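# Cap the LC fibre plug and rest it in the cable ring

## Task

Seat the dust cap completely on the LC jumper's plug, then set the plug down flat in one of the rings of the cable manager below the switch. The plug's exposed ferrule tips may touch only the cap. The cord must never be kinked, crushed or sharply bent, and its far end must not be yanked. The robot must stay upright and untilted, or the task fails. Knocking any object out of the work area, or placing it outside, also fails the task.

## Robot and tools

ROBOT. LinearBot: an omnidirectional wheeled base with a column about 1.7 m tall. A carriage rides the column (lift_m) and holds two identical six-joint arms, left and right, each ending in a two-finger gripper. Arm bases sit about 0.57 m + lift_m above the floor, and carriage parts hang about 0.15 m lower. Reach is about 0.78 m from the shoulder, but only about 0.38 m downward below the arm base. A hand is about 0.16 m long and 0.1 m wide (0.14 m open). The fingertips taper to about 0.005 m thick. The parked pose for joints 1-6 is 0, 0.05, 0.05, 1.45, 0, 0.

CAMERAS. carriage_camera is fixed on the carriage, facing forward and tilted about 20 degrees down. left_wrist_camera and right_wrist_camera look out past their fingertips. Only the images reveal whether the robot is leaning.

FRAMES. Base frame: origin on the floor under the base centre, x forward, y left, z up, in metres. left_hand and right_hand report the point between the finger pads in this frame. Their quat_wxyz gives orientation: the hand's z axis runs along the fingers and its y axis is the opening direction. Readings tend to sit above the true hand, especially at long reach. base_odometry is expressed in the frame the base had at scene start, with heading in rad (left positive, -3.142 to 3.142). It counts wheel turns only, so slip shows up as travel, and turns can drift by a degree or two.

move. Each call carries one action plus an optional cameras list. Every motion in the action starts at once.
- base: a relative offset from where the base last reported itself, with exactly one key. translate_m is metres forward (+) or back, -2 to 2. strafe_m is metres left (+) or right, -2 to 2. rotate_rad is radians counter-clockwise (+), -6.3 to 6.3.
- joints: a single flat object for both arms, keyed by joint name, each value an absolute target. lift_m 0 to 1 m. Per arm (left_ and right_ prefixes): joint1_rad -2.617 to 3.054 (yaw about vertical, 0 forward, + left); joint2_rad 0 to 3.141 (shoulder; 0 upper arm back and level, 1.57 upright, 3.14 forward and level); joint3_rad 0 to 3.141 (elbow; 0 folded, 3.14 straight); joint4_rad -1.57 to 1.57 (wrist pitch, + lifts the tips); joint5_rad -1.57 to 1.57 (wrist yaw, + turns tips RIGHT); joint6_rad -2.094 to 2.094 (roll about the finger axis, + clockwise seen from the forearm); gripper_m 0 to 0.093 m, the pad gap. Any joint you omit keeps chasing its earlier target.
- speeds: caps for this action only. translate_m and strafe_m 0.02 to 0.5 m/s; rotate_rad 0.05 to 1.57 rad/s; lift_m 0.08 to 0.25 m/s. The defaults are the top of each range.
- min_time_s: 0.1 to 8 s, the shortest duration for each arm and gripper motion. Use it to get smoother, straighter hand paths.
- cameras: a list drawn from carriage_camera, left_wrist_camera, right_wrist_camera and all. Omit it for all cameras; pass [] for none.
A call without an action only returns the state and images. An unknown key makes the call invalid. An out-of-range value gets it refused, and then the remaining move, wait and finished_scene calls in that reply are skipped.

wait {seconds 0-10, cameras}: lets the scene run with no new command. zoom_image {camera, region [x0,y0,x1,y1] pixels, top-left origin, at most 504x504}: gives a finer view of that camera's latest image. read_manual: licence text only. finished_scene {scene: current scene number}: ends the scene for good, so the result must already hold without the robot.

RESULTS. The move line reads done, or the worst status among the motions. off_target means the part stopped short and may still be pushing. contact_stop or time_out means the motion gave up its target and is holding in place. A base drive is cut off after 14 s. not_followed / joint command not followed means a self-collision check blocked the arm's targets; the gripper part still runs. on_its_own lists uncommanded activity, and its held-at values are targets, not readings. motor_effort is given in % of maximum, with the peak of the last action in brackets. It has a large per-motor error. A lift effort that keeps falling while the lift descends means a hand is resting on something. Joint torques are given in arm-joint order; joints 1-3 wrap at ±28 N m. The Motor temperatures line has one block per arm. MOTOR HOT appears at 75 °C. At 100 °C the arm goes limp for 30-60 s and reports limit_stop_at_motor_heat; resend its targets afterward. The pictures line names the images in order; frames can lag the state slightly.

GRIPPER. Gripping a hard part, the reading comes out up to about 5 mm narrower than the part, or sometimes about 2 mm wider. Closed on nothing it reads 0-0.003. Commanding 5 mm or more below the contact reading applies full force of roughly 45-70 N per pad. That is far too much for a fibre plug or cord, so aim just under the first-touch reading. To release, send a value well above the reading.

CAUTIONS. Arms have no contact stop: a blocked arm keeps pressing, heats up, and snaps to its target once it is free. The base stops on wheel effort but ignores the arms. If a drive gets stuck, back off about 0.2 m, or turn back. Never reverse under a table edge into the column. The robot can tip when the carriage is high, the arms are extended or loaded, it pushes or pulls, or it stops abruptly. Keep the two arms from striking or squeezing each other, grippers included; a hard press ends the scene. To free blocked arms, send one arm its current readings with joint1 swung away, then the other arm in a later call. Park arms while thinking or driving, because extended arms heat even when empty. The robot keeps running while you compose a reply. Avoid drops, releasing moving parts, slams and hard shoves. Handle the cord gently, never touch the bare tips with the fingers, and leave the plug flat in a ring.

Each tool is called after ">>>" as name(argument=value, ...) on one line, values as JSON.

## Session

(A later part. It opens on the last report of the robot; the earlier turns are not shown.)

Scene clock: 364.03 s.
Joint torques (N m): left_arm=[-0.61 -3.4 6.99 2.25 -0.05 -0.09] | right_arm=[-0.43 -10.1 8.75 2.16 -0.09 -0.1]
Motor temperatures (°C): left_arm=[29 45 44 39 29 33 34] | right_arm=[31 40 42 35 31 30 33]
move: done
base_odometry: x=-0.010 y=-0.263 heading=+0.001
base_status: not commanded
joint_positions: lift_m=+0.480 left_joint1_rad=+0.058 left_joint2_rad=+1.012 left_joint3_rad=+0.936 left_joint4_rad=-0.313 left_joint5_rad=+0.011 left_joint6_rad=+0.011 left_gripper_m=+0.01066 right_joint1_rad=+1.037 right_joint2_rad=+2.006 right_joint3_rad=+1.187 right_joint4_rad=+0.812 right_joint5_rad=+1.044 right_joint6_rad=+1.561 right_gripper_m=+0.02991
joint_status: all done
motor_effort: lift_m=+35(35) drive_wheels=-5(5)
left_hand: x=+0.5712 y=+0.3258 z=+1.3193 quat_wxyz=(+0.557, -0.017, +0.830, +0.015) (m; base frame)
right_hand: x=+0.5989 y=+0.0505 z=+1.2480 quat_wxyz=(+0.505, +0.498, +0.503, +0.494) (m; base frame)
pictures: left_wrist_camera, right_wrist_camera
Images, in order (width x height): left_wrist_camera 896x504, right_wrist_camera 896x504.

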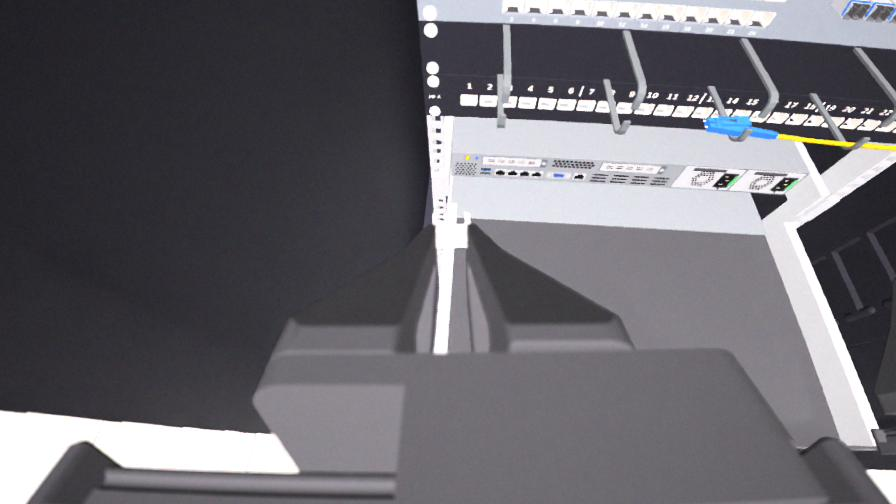

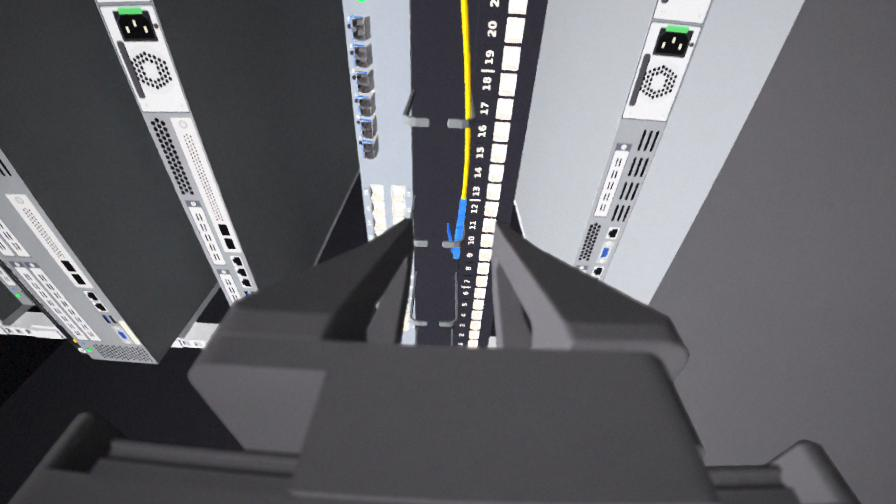

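>>> move(joints={"right_joint1_rad":0.942,"right_joint2_rad":2.37,"right_joint3_rad":1.755,"right_joint4_rad":0.615,"right_joint5_rad":0.945,"right_joint6_rad":1.578,"lift_m":0.478}, min_time_s=1.5, cameras=["right_wrist_camera","left_wrist_camera"])

>>> zoom_image(camera="left_wrist_camera", region=[640, 60, 840, 180])

>>> zoom_image(camera="right_wrist_camera", region=[340, 100, 580, 340])

Scene clock: 371.03 s.
Joint torques (N m): left_arm=[-0.58 -3.32 7.13 2.22 -0.05 -0.09] | right_arm=[-0.43 -12.97 9.52 2.01 -0.11 -0.1]
Motor temperatures (°C): left_arm=[29 45 45 39 29 33 34] | right_arm=[31 41 42 36 31 30 33]
move: done
base_odometry: x=-0.010 y=-0.263 heading=+0.001
base_status: not commanded
joint_positions: lift_m=+0.478 left_joint1_rad=+0.058 left_joint2_rad=+1.011 left_joint3_rad=+0.934 left_joint4_rad=-0.311 left_joint5_rad=+0.011 left_joint6_rad=+0.010 left_gripper_m=+0.01066 right_joint1_rad=+0.946 right_joint2_rad=+2.349 right_joint3_rad=+1.729 right_joint4_rad=+0.631 right_joint5_rad=+0.955 right_joint6_rad=+1.567 right_gripper_m=+0.02991
joint_status: all done
motor_effort: lift_m=+33(34) drive_wheels=+1(5)
left_hand: x=+0.5712 y=+0.3258 z=+1.3173 quat_wxyz=(+0.557, -0.017, +0.830, +0.015) (m; base frame)
right_hand: x=+0.6877 y=+0.1079 z=+1.2423 quat_wxyz=(+0.503, +0.502, +0.494, +0.501) (m; base frame)
pictures: left_wrist_camera, right_wrist_camera
Images, in order (width x height): left_wrist_camera 896x504, right_wrist_camera 896x504.

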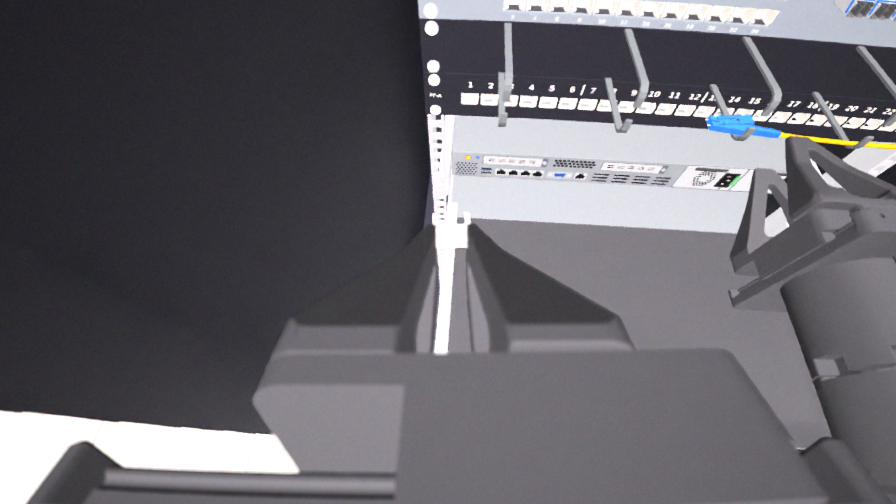

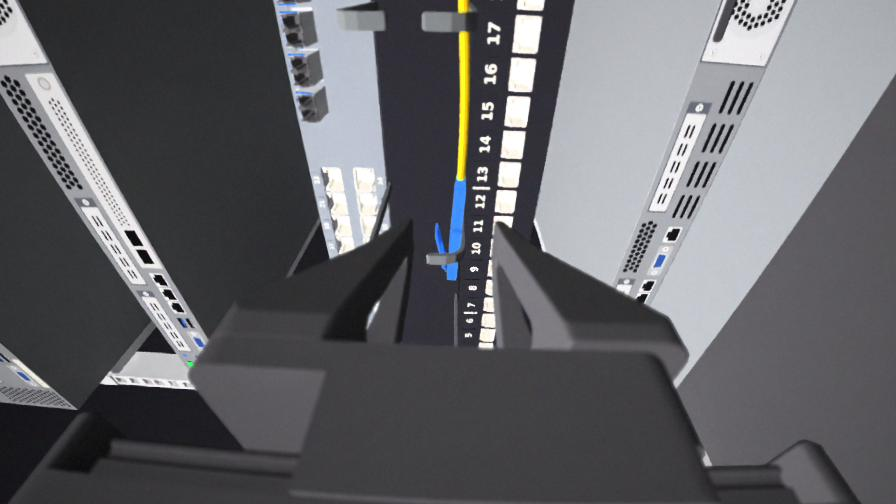

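Scaled by 2.520 from the camera's 896x504 image, which has a finer 1280x720 frame.

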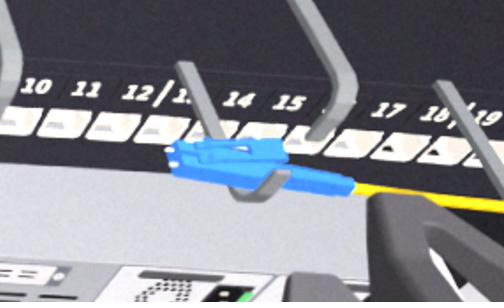

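Scaled by 2.100 from the camera's 896x504 image, which has a finer 1280x720 frame.

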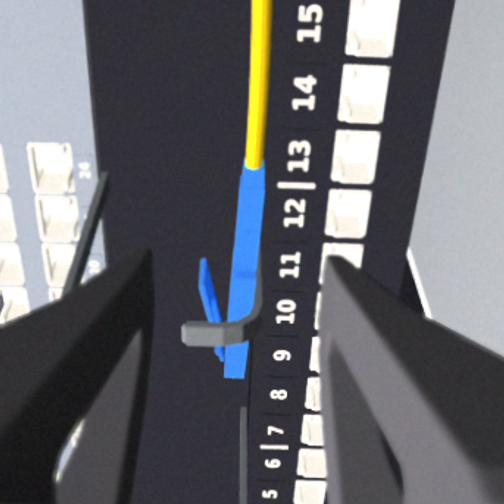

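>>> move(joints={"right_joint1_rad":0.903,"right_joint2_rad":2.433,"right_joint3_rad":1.846,"right_joint4_rad":0.565,"right_joint5_rad":0.909,"right_joint6_rad":1.578}, min_time_s=1, cameras=["right_wrist_camera","left_wrist_camera"])

>>> zoom_image(camera="left_wrist_camera", region=[640, 60, 840, 180])

>>> zoom_image(camera="right_wrist_camera", region=[340, 100, 580, 340])

Scene clock: 381.63 s.
Joint torques (N m): left_arm=[-0.61 -3.32 7.13 2.22 -0.05 -0.09] | right_arm=[-0.31 -13.41 9.63 2.04 -0.11 -0.1]
Motor temperatures (°C): left_arm=[29 44 45 39 29 33 34] | right_arm=[31 44 44 37 31 30 33]
move: done
base_odometry: x=-0.010 y=-0.263 heading=+0.001
base_status: not commanded
joint_positions: lift_m=+0.478 left_joint1_rad=+0.058 left_joint2_rad=+1.011 left_joint3_rad=+0.934 left_joint4_rad=-0.311 left_joint5_rad=+0.011 left_joint6_rad=+0.010 left_gripper_m=+0.01066 right_joint1_rad=+0.906 right_joint2_rad=+2.411 right_joint3_rad=+1.820 right_joint4_rad=+0.581 right_joint5_rad=+0.920 right_joint6_rad=+1.568 right_gripper_m=+0.02991
joint_status: all done
motor_effort: lift_m=+33(33) drive_wheels=+2(3)
left_hand: x=+0.5712 y=+0.3258 z=+1.3173 quat_wxyz=(+0.557, -0.017, +0.830, +0.015) (m; base frame)
right_hand: x=+0.7127 y=+0.1057 z=+1.2334 quat_wxyz=(+0.505, +0.502, +0.501, +0.492) (m; base frame)
pictures: left_wrist_camera, right_wrist_camera
Images, in order (width x height): left_wrist_camera 896x504, right_wrist_camera 896x504.

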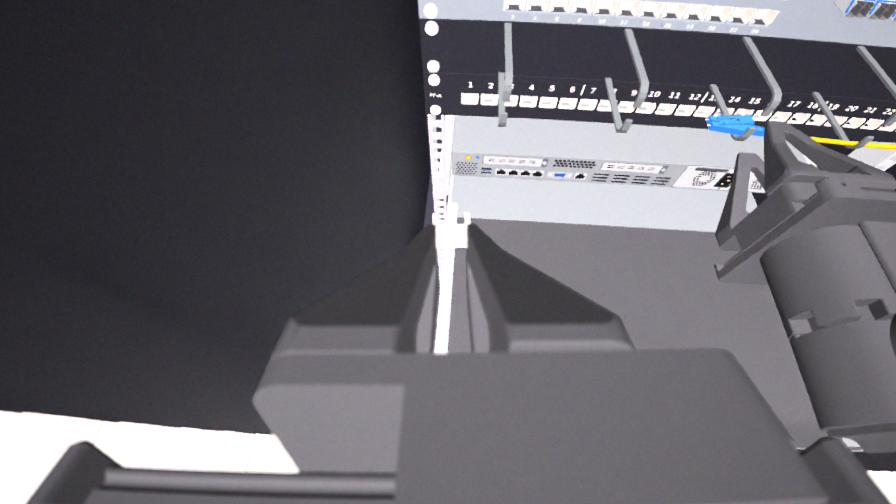

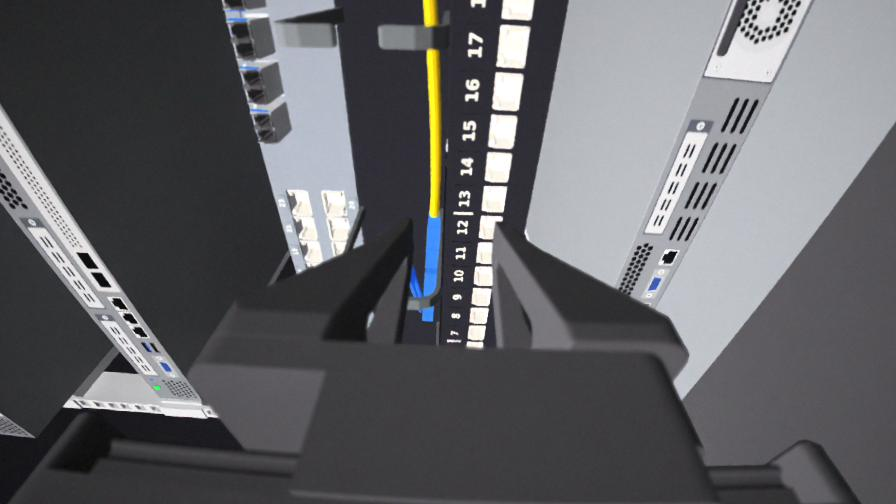

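Scaled by 2.520 from the camera's 896x504 image, which has a finer 1280x720 frame.

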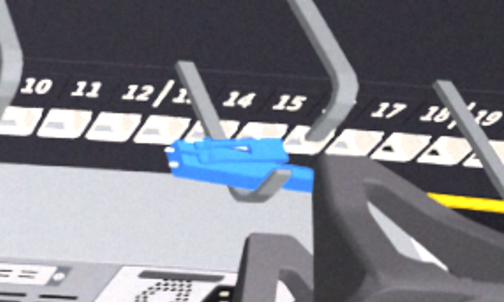

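Scaled by 2.100 from the camera's 896x504 image, which has a finer 1280x720 frame.

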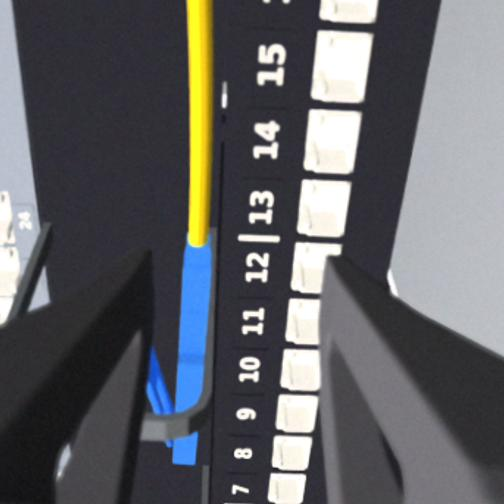

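>>> move(joints={"right_joint1_rad":0.884,"right_joint2_rad":2.455,"right_joint3_rad":1.909,"right_joint4_rad":0.525,"right_joint5_rad":0.883,"right_joint6_rad":1.578}, min_time_s=0.8, cameras=["right_wrist_camera","left_wrist_camera"])

>>> zoom_image(camera="left_wrist_camera", region=[640, 60, 840, 180])

>>> zoom_image(camera="right_wrist_camera", region=[340, 100, 580, 340])

Scene clock: 394.47 s.
Joint torques (N m): left_arm=[-0.59 -3.34 7.15 2.21 -0.04 -0.09] | right_arm=[-0.51 -13.61 9.72 2.04 -0.11 -0.1]
Motor temperatures (°C): left_arm=[29 43 46 39 29 33 34] | right_arm=[31 46 44 37 31 30 33]
move: done
base_odometry: x=-0.010 y=-0.263 heading=+0.001
base_status: not commanded
joint_positions: lift_m=+0.478 left_joint1_rad=+0.058 left_joint2_rad=+1.011 left_joint3_rad=+0.934 left_joint4_rad=-0.311 left_joint5_rad=+0.011 left_joint6_rad=+0.010 left_gripper_m=+0.01066 right_joint1_rad=+0.889 right_joint2_rad=+2.433 right_joint3_rad=+1.883 right_joint4_rad=+0.541 right_joint5_rad=+0.894 right_joint6_rad=+1.568 right_gripper_m=+0.02991
joint_status: all done
motor_effort: lift_m=+33(33) drive_wheels=+1(5)
left_hand: x=+0.5712 y=+0.3258 z=+1.3173 quat_wxyz=(+0.557, -0.017, +0.830, +0.015) (m; base frame)
right_hand: x=+0.7242 y=+0.1073 z=+1.2391 quat_wxyz=(+0.502, +0.500, +0.502, +0.495) (m; base frame)
pictures: left_wrist_camera, right_wrist_camera
Images, in order (width x height): left_wrist_camera 896x504, right_wrist_camera 896x504.

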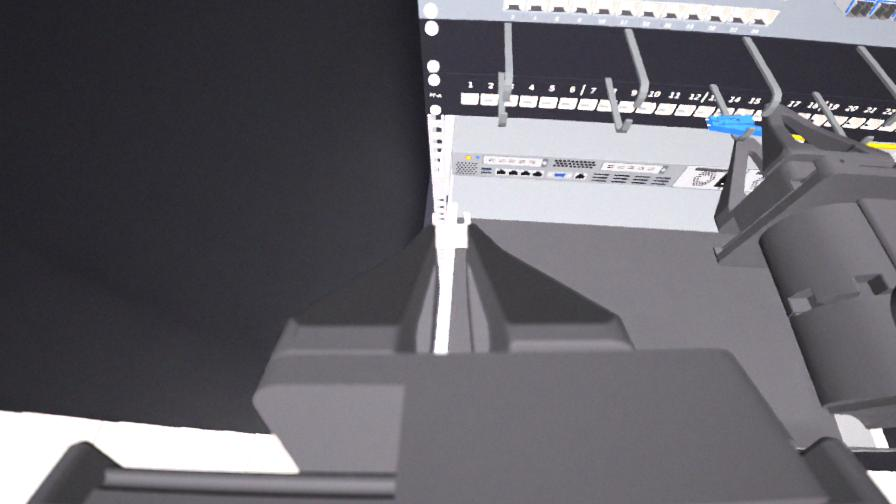

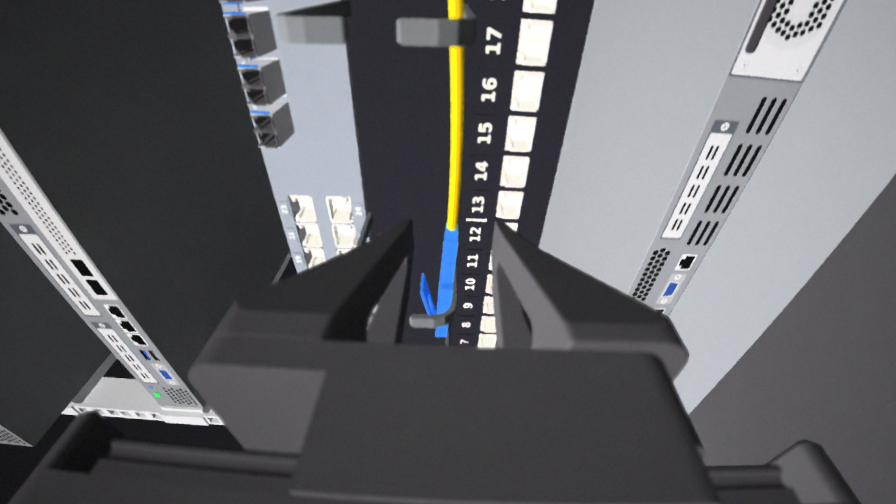

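Scaled by 2.520 from the camera's 896x504 image, which has a finer 1280x720 frame.

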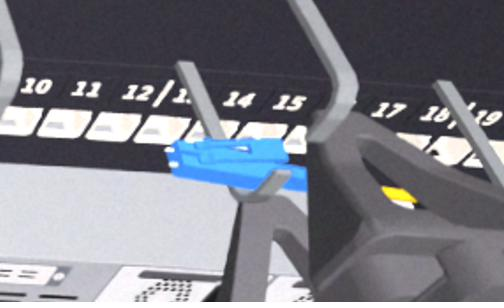

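Scaled by 2.100 from the camera's 896x504 image, which has a finer 1280x720 frame.

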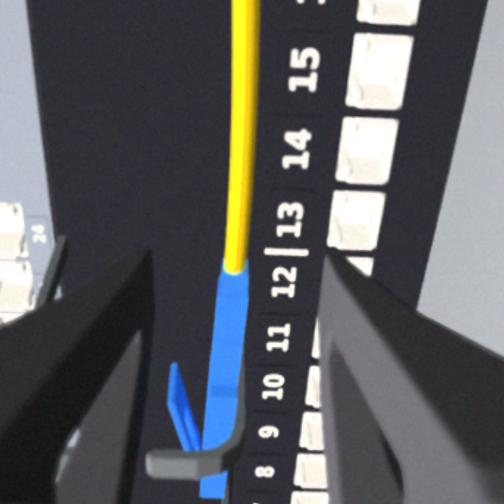

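>>> move(joints={"right_gripper_m":0.010}, min_time_s=0.6, cameras=["right_wrist_camera"])

>>> zoom_image(camera="right_wrist_camera", region=[380, 160, 540, 320])

Scene clock: 402.37 s.
Joint torques (N m): left_arm=[-0.59 -3.32 7.16 2.21 -0.04 -0.08] | right_arm=[-0.51 -13.64 9.7 2.06 -0.08 -0.1]
Motor temperatures (°C): left_arm=[29 43 46 39 29 33 34] | right_arm=[31 48 44 38 31 30 33]
move: done
base_odometry: x=-0.010 y=-0.263 heading=+0.001
base_status: not commanded
joint_positions: lift_m=+0.478 left_joint1_rad=+0.058 left_joint2_rad=+1.011 left_joint3_rad=+0.934 left_joint4_rad=-0.311 left_joint5_rad=+0.011 left_joint6_rad=+0.010 left_gripper_m=+0.01066 right_joint1_rad=+0.889 right_joint2_rad=+2.433 right_joint3_rad=+1.884 right_joint4_rad=+0.539 right_joint5_rad=+0.893 right_joint6_rad=+1.568 right_gripper_m=+0.01014
joint_status: all done
motor_effort: lift_m=+33(33) drive_wheels=+3(4)
left_hand: x=+0.5712 y=+0.3258 z=+1.3173 quat_wxyz=(+0.557, -0.017, +0.830, +0.015) (m; base frame)
right_hand: x=+0.7242 y=+0.1076 z=+1.2391 quat_wxyz=(+0.502, +0.500, +0.503, +0.495) (m; base frame)
pictures: right_wrist_camera
Images, in order (width x height): right_wrist_camera 896x504.

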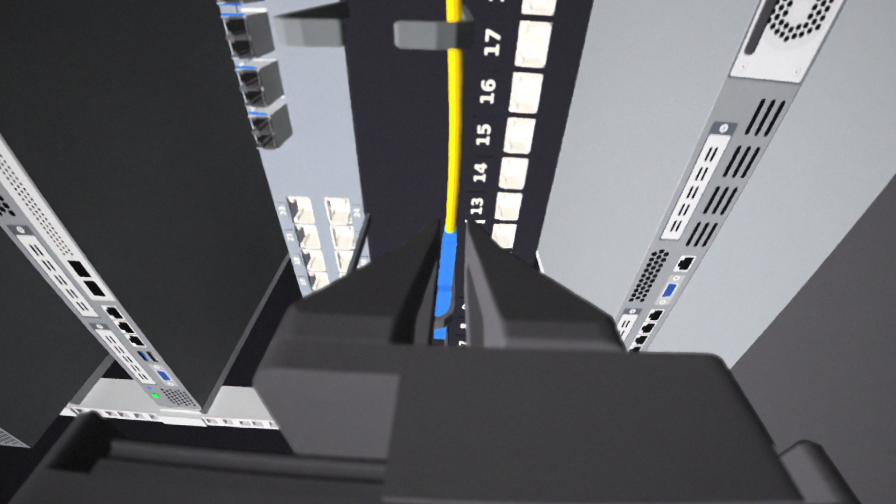

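Scaled by 3.150 from the camera's 896x504 image, which has a finer 1280x720 frame.

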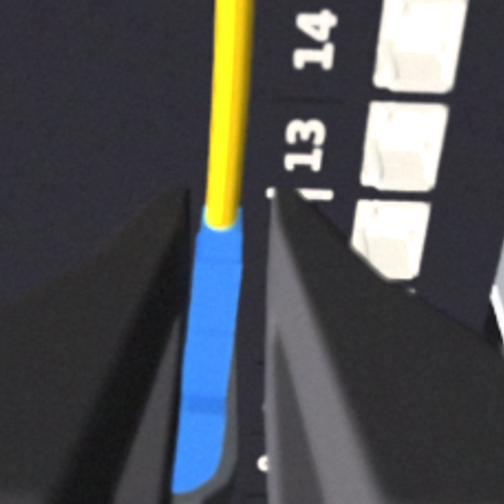

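>>> move(joints={"right_joint1_rad":0.891,"right_joint2_rad":2.466,"right_joint3_rad":1.935,"right_joint4_rad":0.512,"right_joint5_rad":0.89}, min_time_s=0.6, cameras=["right_wrist_camera","left_wrist_camera"])

>>> zoom_image(camera="right_wrist_camera", region=[380, 160, 540, 320])

>>> zoom_image(camera="left_wrist_camera", region=[680, 80, 800, 160])

Scene clock: 411.43 s.
Joint torques (N m): left_arm=[-0.62 -3.34 7.15 2.22 -0.05 -0.09] | right_arm=[0.17 -13.6 9.91 2.04 -0.02 -0.11]
Motor temperatures (°C): left_arm=[29 43 47 40 29 33 35] | right_arm=[31 50 44 38 31 30 33]
move: done
base_odometry: x=-0.010 y=-0.263 heading=+0.001
base_status: not commanded
joint_positions: lift_m=+0.478 left_joint1_rad=+0.058 left_joint2_rad=+1.011 left_joint3_rad=+0.934 left_joint4_rad=-0.311 left_joint5_rad=+0.011 left_joint6_rad=+0.010 left_gripper_m=+0.01066 right_joint1_rad=+0.889 right_joint2_rad=+2.442 right_joint3_rad=+1.908 right_joint4_rad=+0.528 right_joint5_rad=+0.894 right_joint6_rad=+1.569 right_gripper_m=+0.01014
joint_status: all done
motor_effort: lift_m=+33(33) drive_wheels=+1(4)
left_hand: x=+0.5712 y=+0.3258 z=+1.3173 quat_wxyz=(+0.557, -0.017, +0.830, +0.015) (m; base frame)
right_hand: x=+0.7259 y=+0.1095 z=+1.2411 quat_wxyz=(+0.502, +0.500, +0.502, +0.496) (m; base frame)
pictures: left_wrist_camera, right_wrist_camera
Images, in order (width x height): left_wrist_camera 896x504, right_wrist_camera 896x504.

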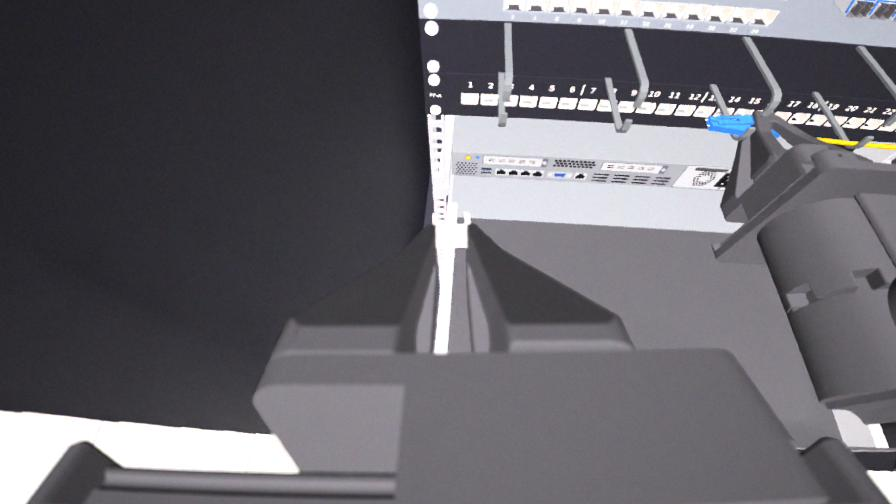

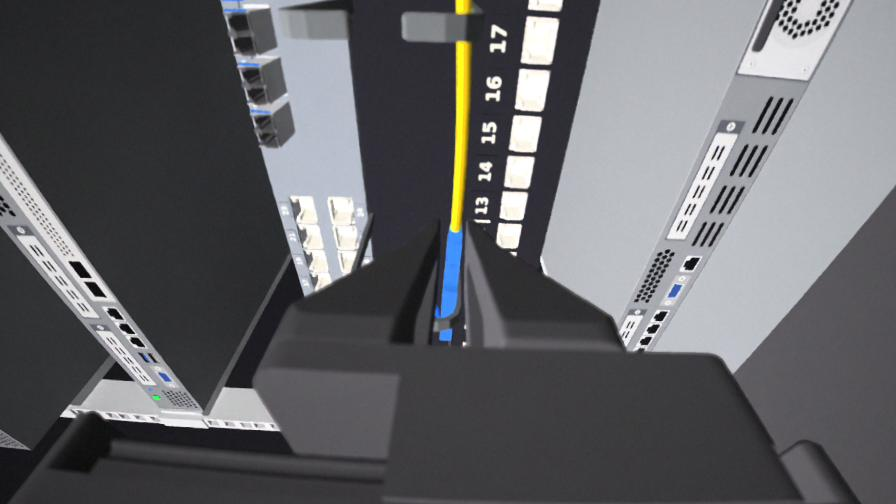

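Scaled by 3.150 from the camera's 896x504 image, which has a finer 1280x720 frame.

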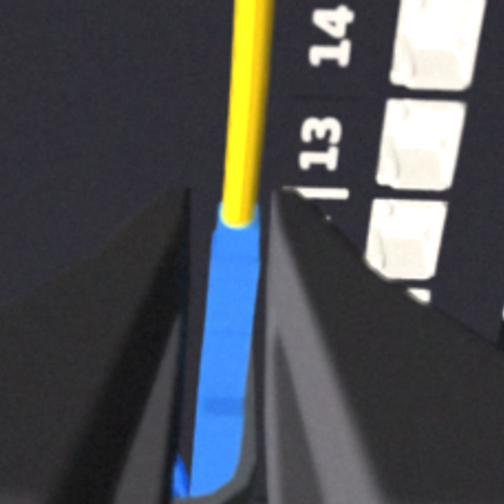

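Scaled by 4.200 from the camera's 896x504 image, which has a finer 1280x720 frame.

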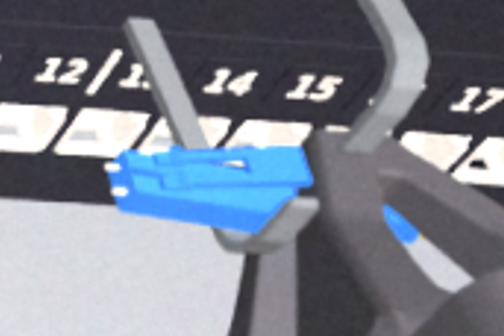

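>>> move(joints={"right_gripper_m":0.004}, min_time_s=0.6, cameras=[])

>>> move(joints={"right_gripper_m":0.001}, min_time_s=0.5, cameras=["right_wrist_camera","left_wrist_camera"])

>>> zoom_image(camera="right_wrist_camera", region=[380, 160, 540, 320])

>>> zoom_image(camera="left_wrist_camera", region=[680, 80, 800, 160])

Scene clock: 420.23 s.
Joint torques (N m): left_arm=[-0.59 -3.34 7.15 2.21 -0.04 -0.09] | right_arm=[0.17 -13.59 9.69 2.06 -0.03 -0.11]
Motor temperatures (°C): left_arm=[29 43 47 40 29 33 35] | right_arm=[31 52 46 39 31 30 33]
move: done
base_odometry: x=-0.010 y=-0.263 heading=+0.001
base_status: not commanded
joint_positions: lift_m=+0.478 left_joint1_rad=+0.058 left_joint2_rad=+1.011 left_joint3_rad=+0.934 left_joint4_rad=-0.311 left_joint5_rad=+0.011 left_joint6_rad=+0.010 left_gripper_m=+0.01066 right_joint1_rad=+0.889 right_joint2_rad=+2.442 right_joint3_rad=+1.910 right_joint4_rad=+0.527 right_joint5_rad=+0.894 right_joint6_rad=+1.569 right_gripper_m=+0.00410
joint_status: all done
motor_effort: lift_m=+33(33) drive_wheels=+1(3)
left_hand: x=+0.5712 y=+0.3258 z=+1.3173 quat_wxyz=(+0.557, -0.017, +0.830, +0.015) (m; base frame)
right_hand: x=+0.7260 y=+0.1095 z=+1.2418 quat_wxyz=(+0.502, +0.501, +0.501, +0.496) (m; base frame)
pictures: none
No camera images: "cameras" was empty.

Scene clock: 421.03 s.
Joint torques (N m): left_arm=[-0.62 -3.33 7.16 2.21 -0.04 -0.09] | right_arm=[0.2 -13.6 9.69 2.05 -0.03 -0.11]
Motor temperatures (°C): left_arm=[29 43 47 40 29 33 35] | right_arm=[31 52 46 39 31 30 33]
move: done
base_odometry: x=-0.010 y=-0.263 heading=+0.001
base_status: not commanded
joint_positions: lift_m=+0.478 left_joint1_rad=+0.058 left_joint2_rad=+1.011 left_joint3_rad=+0.934 left_joint4_rad=-0.311 left_joint5_rad=+0.011 left_joint6_rad=+0.010 left_gripper_m=+0.01066 right_joint1_rad=+0.889 right_joint2_rad=+2.442 right_joint3_rad=+1.910 right_joint4_rad=+0.527 right_joint5_rad=+0.894 right_joint6_rad=+1.569 right_gripper_m=+0.00378
joint_status: all done
motor_effort: lift_m=+33(33) drive_wheels=+1(4)
left_hand: x=+0.5712 y=+0.3258 z=+1.3173 quat_wxyz=(+0.557, -0.017, +0.830, +0.015) (m; base frame)
right_hand: x=+0.7260 y=+0.1095 z=+1.2418 quat_wxyz=(+0.502, +0.501, +0.501, +0.496) (m; base frame)
pictures: left_wrist_camera, right_wrist_camera
Images, in order (width x height): left_wrist_camera 896x504, right_wrist_camera 896x504.

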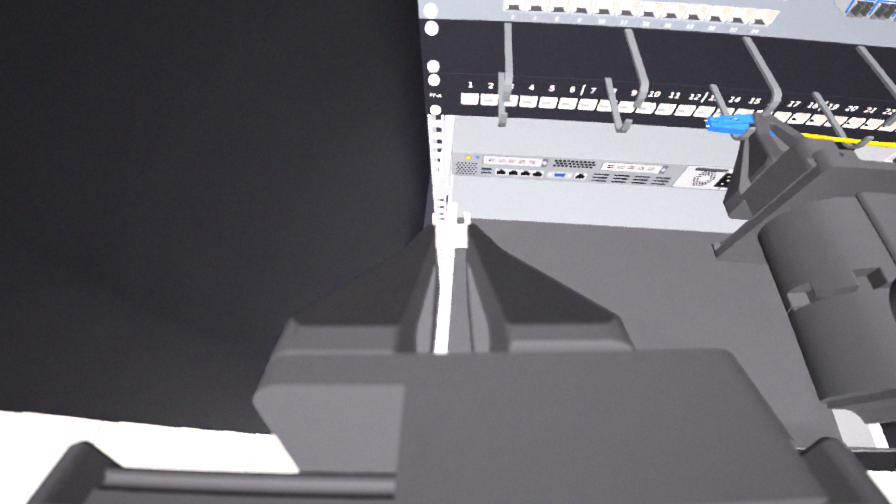

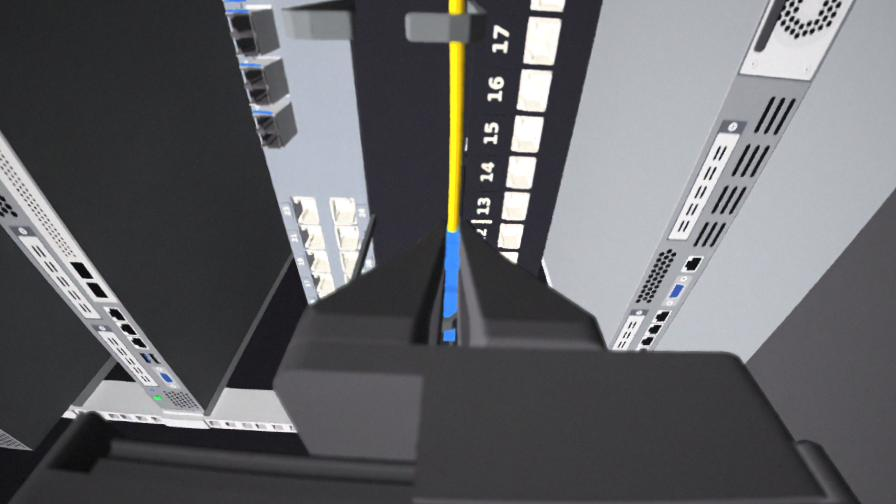

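Scaled by 3.150 from the camera's 896x504 image, which has a finer 1280x720 frame.

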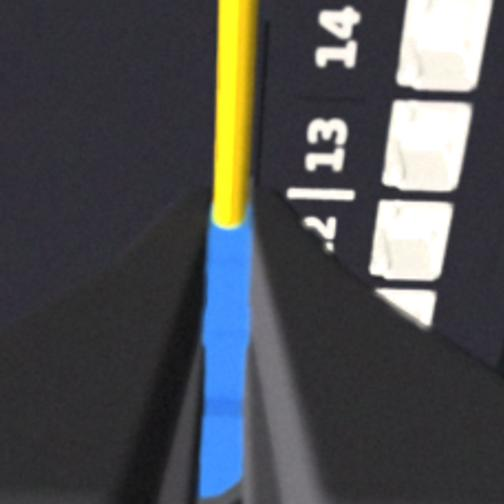

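Scaled by 4.200 from the camera's 896x504 image, which has a finer 1280x720 frame.

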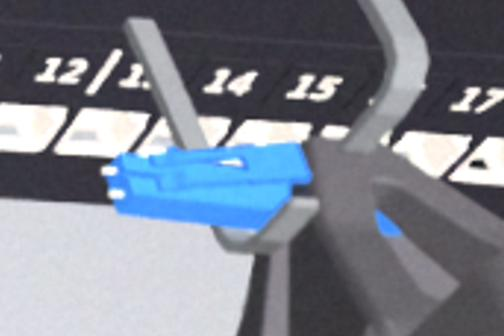

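>>> move(joints={"lift_m":0.487}, cameras=[])

>>> move(joints={"right_joint1_rad":0.880,"right_joint2_rad":2.545,"right_joint3_rad":1.867,"right_joint4_rad":0.886,"right_joint5_rad":0.859,"right_joint6_rad":1.377}, min_time_s=0.9, cameras=["right_wrist_camera","left_wrist_camera"])

>>> zoom_image(camera="left_wrist_camera", region=[680, 80, 800, 160])

Scene clock: 439.00 s.
Joint torques (N m): left_arm=[-0.64 -3.17 7.5 2.15 -0.03 -0.09] | right_arm=[0.18 -14.32 9.42 2.14 -0.08 -0.12]
Motor temperatures (°C): left_arm=[29 42 47 41 29 33 35] | right_arm=[31 54 47 40 31 30 34]
move: done
base_odometry: x=-0.010 y=-0.263 heading=+0.001
base_status: not commanded
joint_positions: lift_m=+0.487 left_joint1_rad=+0.058 left_joint2_rad=+1.010 left_joint3_rad=+0.930 left_joint4_rad=-0.305 left_joint5_rad=+0.011 left_joint6_rad=+0.010 left_gripper_m=+0.01066 right_joint1_rad=+0.889 right_joint2_rad=+2.449 right_joint3_rad=+1.913 right_joint4_rad=+0.520 right_joint5_rad=+0.900 right_joint6_rad=+1.570 right_gripper_m=+0.00378
joint_status: all done
motor_effort: lift_m=+35(43) drive_wheels=+0(3)
left_hand: x=+0.5712 y=+0.3258 z=+1.3264 quat_wxyz=(+0.559, -0.017, +0.829, +0.015) (m; base frame)
right_hand: x=+0.7265 y=+0.1092 z=+1.2466 quat_wxyz=(+0.504, +0.502, +0.503, +0.491) (m; base frame)
pictures: none
No camera images: "cameras" was empty.

Scene clock: 440.37 s.
Joint torques (N m): left_arm=[-0.62 -3.17 7.49 2.14 -0.04 -0.09] | right_arm=[-0.29 -14.11 6.11 2.2 -0.32 -0.32]
Motor temperatures (°C): left_arm=[29 42 47 41 29 33 35] | right_arm=[31 54 47 40 31 30 34]
move: done
base_odometry: x=-0.010 y=-0.263 heading=+0.001
base_status: not commanded
joint_positions: lift_m=+0.487 left_joint1_rad=+0.058 left_joint2_rad=+1.010 left_joint3_rad=+0.930 left_joint4_rad=-0.305 left_joint5_rad=+0.011 left_joint6_rad=+0.010 left_gripper_m=+0.01066 right_joint1_rad=+0.883 right_joint2_rad=+2.525 right_joint3_rad=+1.879 right_joint4_rad=+0.878 right_joint5_rad=+0.878 right_joint6_rad=+1.387 right_gripper_m=+0.00378
joint_status: all done
motor_effort: lift_m=+35(36) drive_wheels=-1(3)
left_hand: x=+0.5712 y=+0.3258 z=+1.3264 quat_wxyz=(+0.559, -0.017, +0.829, +0.015) (m; base frame)
right_hand: x=+0.7277 y=+0.1081 z=+1.2496 quat_wxyz=(+0.539, +0.463, +0.461, +0.532) (m; base frame)
pictures: left_wrist_camera, right_wrist_camera
Images, in order (width x height): left_wrist_camera 896x504, right_wrist_camera 896x504.

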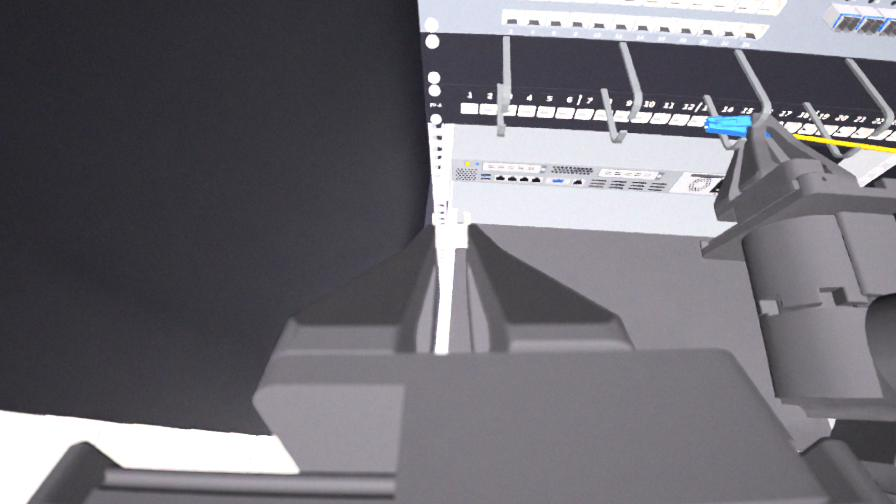

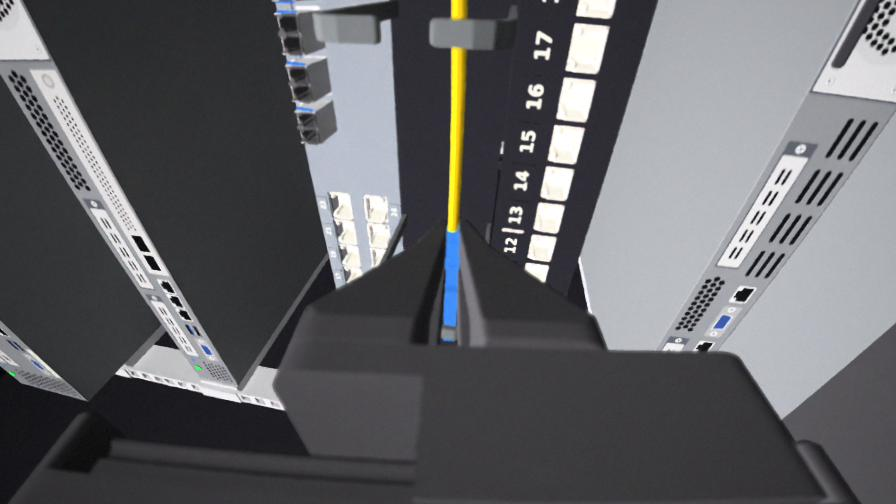

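Scaled by 4.200 from the camera's 896x504 image, which has a finer 1280x720 frame.

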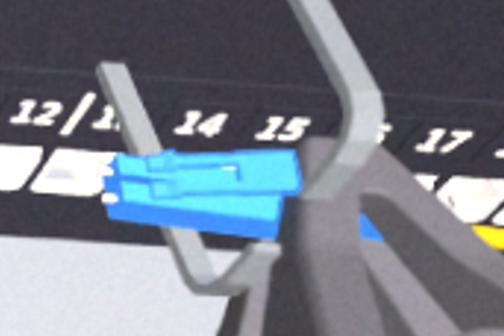

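>>> move(joints={"right_joint1_rad":0.873,"right_joint2_rad":2.652,"right_joint3_rad":1.947,"right_joint4_rad":1.162,"right_joint5_rad":0.811,"right_joint6_rad":1.222}, min_time_s=0.9, cameras=["left_wrist_camera"])

>>> move(joints={"right_joint1_rad":0.860,"right_joint2_rad":2.784,"right_joint3_rad":2.060,"right_joint4_rad":1.370,"right_joint5_rad":0.743,"right_joint6_rad":1.095}, min_time_s=0.9, cameras=["left_wrist_camera"])

>>> move(joints={"right_joint1_rad":0.842,"right_joint2_rad":2.942,"right_joint3_rad":2.243,"right_joint4_rad":1.505,"right_joint5_rad":0.652,"right_joint6_rad":0.997}, min_time_s=0.9, cameras=["right_wrist_camera","left_wrist_camera"])

>>> zoom_image(camera="left_wrist_camera", region=[680, 80, 800, 160])

Scene clock: 448.67 s.
Joint torques (N m): left_arm=[-0.59 -3.17 7.51 2.15 -0.05 -0.09] | right_arm=[-0.16 -14.49 9.16 1.94 -0.45 -0.35]
Motor temperatures (°C): left_arm=[29 42 46 42 29 33 35] | right_arm=[31 53 47 40 31 30 34]
move: done
base_odometry: x=-0.010 y=-0.263 heading=+0.001
base_status: not commanded
joint_positions: lift_m=+0.487 left_joint1_rad=+0.058 left_joint2_rad=+1.010 left_joint3_rad=+0.930 left_joint4_rad=-0.305 left_joint5_rad=+0.011 left_joint6_rad=+0.010 left_gripper_m=+0.01066 right_joint1_rad=+0.874 right_joint2_rad=+2.633 right_joint3_rad=+1.921 right_joint4_rad=+1.156 right_joint5_rad=+0.834 right_joint6_rad=+1.232 right_gripper_m=+0.00378
joint_status: all done
motor_effort: lift_m=+35(36) drive_wheels=+0(4)
left_hand: x=+0.5712 y=+0.3258 z=+1.3264 quat_wxyz=(+0.559, -0.017, +0.829, +0.015) (m; base frame)
right_hand: x=+0.7275 y=+0.1073 z=+1.2500 quat_wxyz=(+0.571, +0.424, +0.420, +0.565) (m; base frame)
pictures: left_wrist_camera
Images, in order (width x height): left_wrist_camera 896x504.

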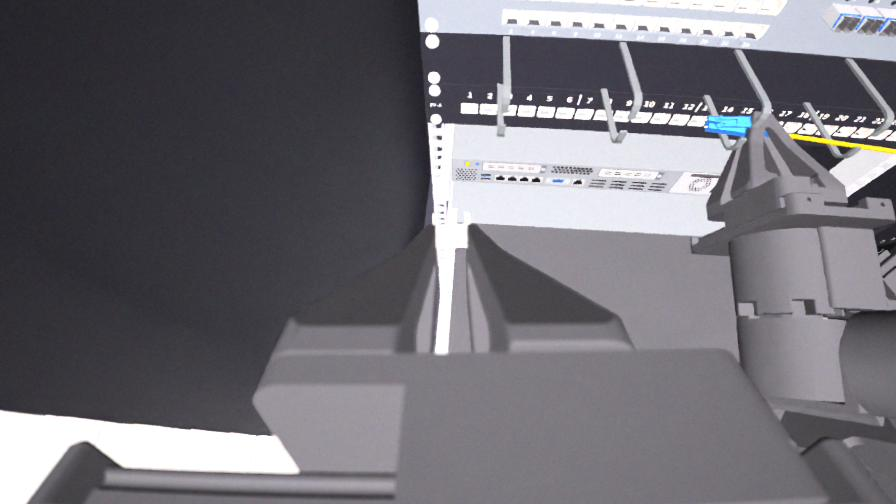

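Scene clock: 449.90 s.
Joint torques (N m): left_arm=[-0.58 -3.14 7.47 2.16 -0.04 -0.09] | right_arm=[-0.1 -14.57 8.87 1.69 -0.54 -0.32]
Motor temperatures (°C): left_arm=[29 42 46 42 29 33 35] | right_arm=[31 54 47 40 31 30 34]
move: done
base_odometry: x=-0.010 y=-0.263 heading=+0.001
base_status: not commanded
joint_positions: lift_m=+0.487 left_joint1_rad=+0.058 left_joint2_rad=+1.010 left_joint3_rad=+0.930 left_joint4_rad=-0.305 left_joint5_rad=+0.011 left_joint6_rad=+0.010 left_gripper_m=+0.01066 right_joint1_rad=+0.861 right_joint2_rad=+2.763 right_joint3_rad=+2.034 right_joint4_rad=+1.366 right_joint5_rad=+0.767 right_joint6_rad=+1.105 right_gripper_m=+0.00378
joint_status: all done
motor_effort: lift_m=+35(36) drive_wheels=+2(5)
left_hand: x=+0.5712 y=+0.3258 z=+1.3264 quat_wxyz=(+0.559, -0.017, +0.829, +0.015) (m; base frame)
right_hand: x=+0.7275 y=+0.1059 z=+1.2514 quat_wxyz=(+0.599, +0.383, +0.374, +0.596) (m; base frame)
pictures: left_wrist_camera
Images, in order (width x height): left_wrist_camera 896x504.

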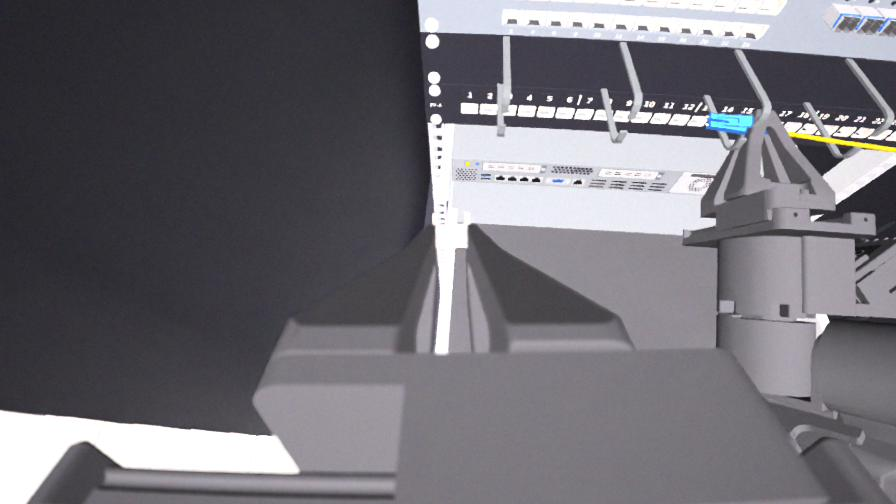

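Scene clock: 451.10 s.
Joint torques (N m): left_arm=[-0.59 -3.17 7.49 2.15 -0.04 -0.09] | right_arm=[-0.14 -14.84 8.68 1.36 -0.58 -0.34]
Motor temperatures (°C): left_arm=[29 42 46 42 29 33 35] | right_arm=[31 54 47 40 31 30 34]
move: done
base_odometry: x=-0.010 y=-0.263 heading=+0.001
base_status: not commanded
joint_positions: lift_m=+0.487 left_joint1_rad=+0.058 left_joint2_rad=+1.010 left_joint3_rad=+0.930 left_joint4_rad=-0.305 left_joint5_rad=+0.011 left_joint6_rad=+0.010 left_gripper_m=+0.01066 right_joint1_rad=+0.843 right_joint2_rad=+2.920 right_joint3_rad=+2.218 right_joint4_rad=+1.506 right_joint5_rad=+0.675 right_joint6_rad=+1.008 right_gripper_m=+0.00378
joint_status: all done
motor_effort: lift_m=+35(35) drive_wheels=+1(3)
left_hand: x=+0.5712 y=+0.3258 z=+1.3264 quat_wxyz=(+0.559, -0.017, +0.829, +0.015) (m; base frame)
right_hand: x=+0.7263 y=+0.1052 z=+1.2503 quat_wxyz=(+0.625, +0.335, +0.326, +0.625) (m; base frame)
pictures: left_wrist_camera, right_wrist_camera
Images, in order (width x height): left_wrist_camera 896x504, right_wrist_camera 896x504.

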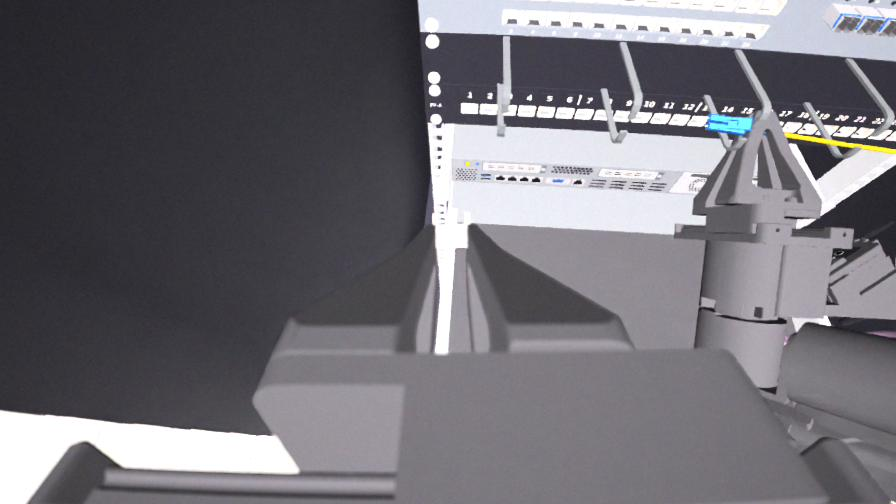

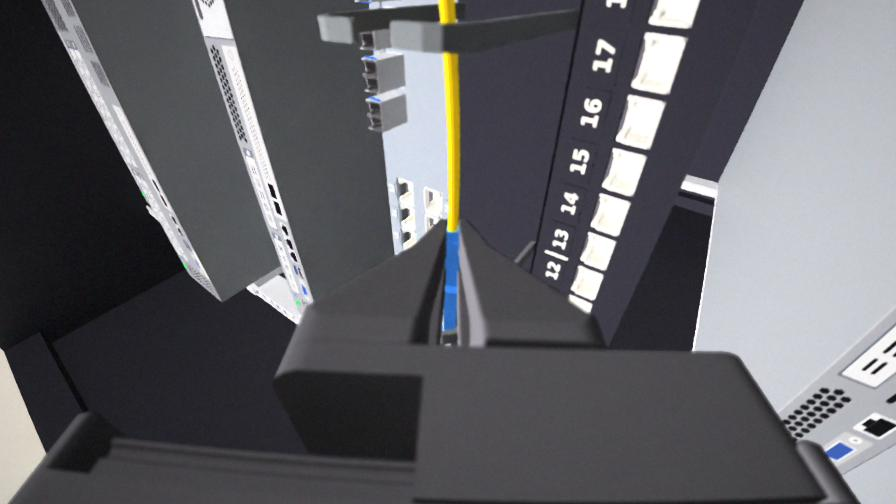

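Scaled by 4.200 from the camera's 896x504 image, which has a finer 1280x720 frame.

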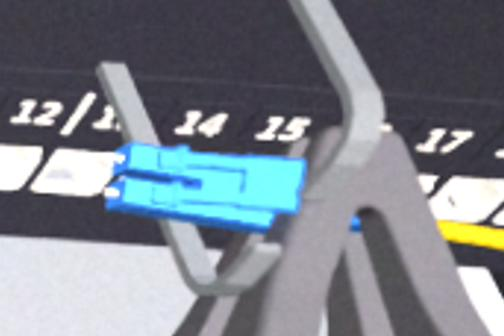

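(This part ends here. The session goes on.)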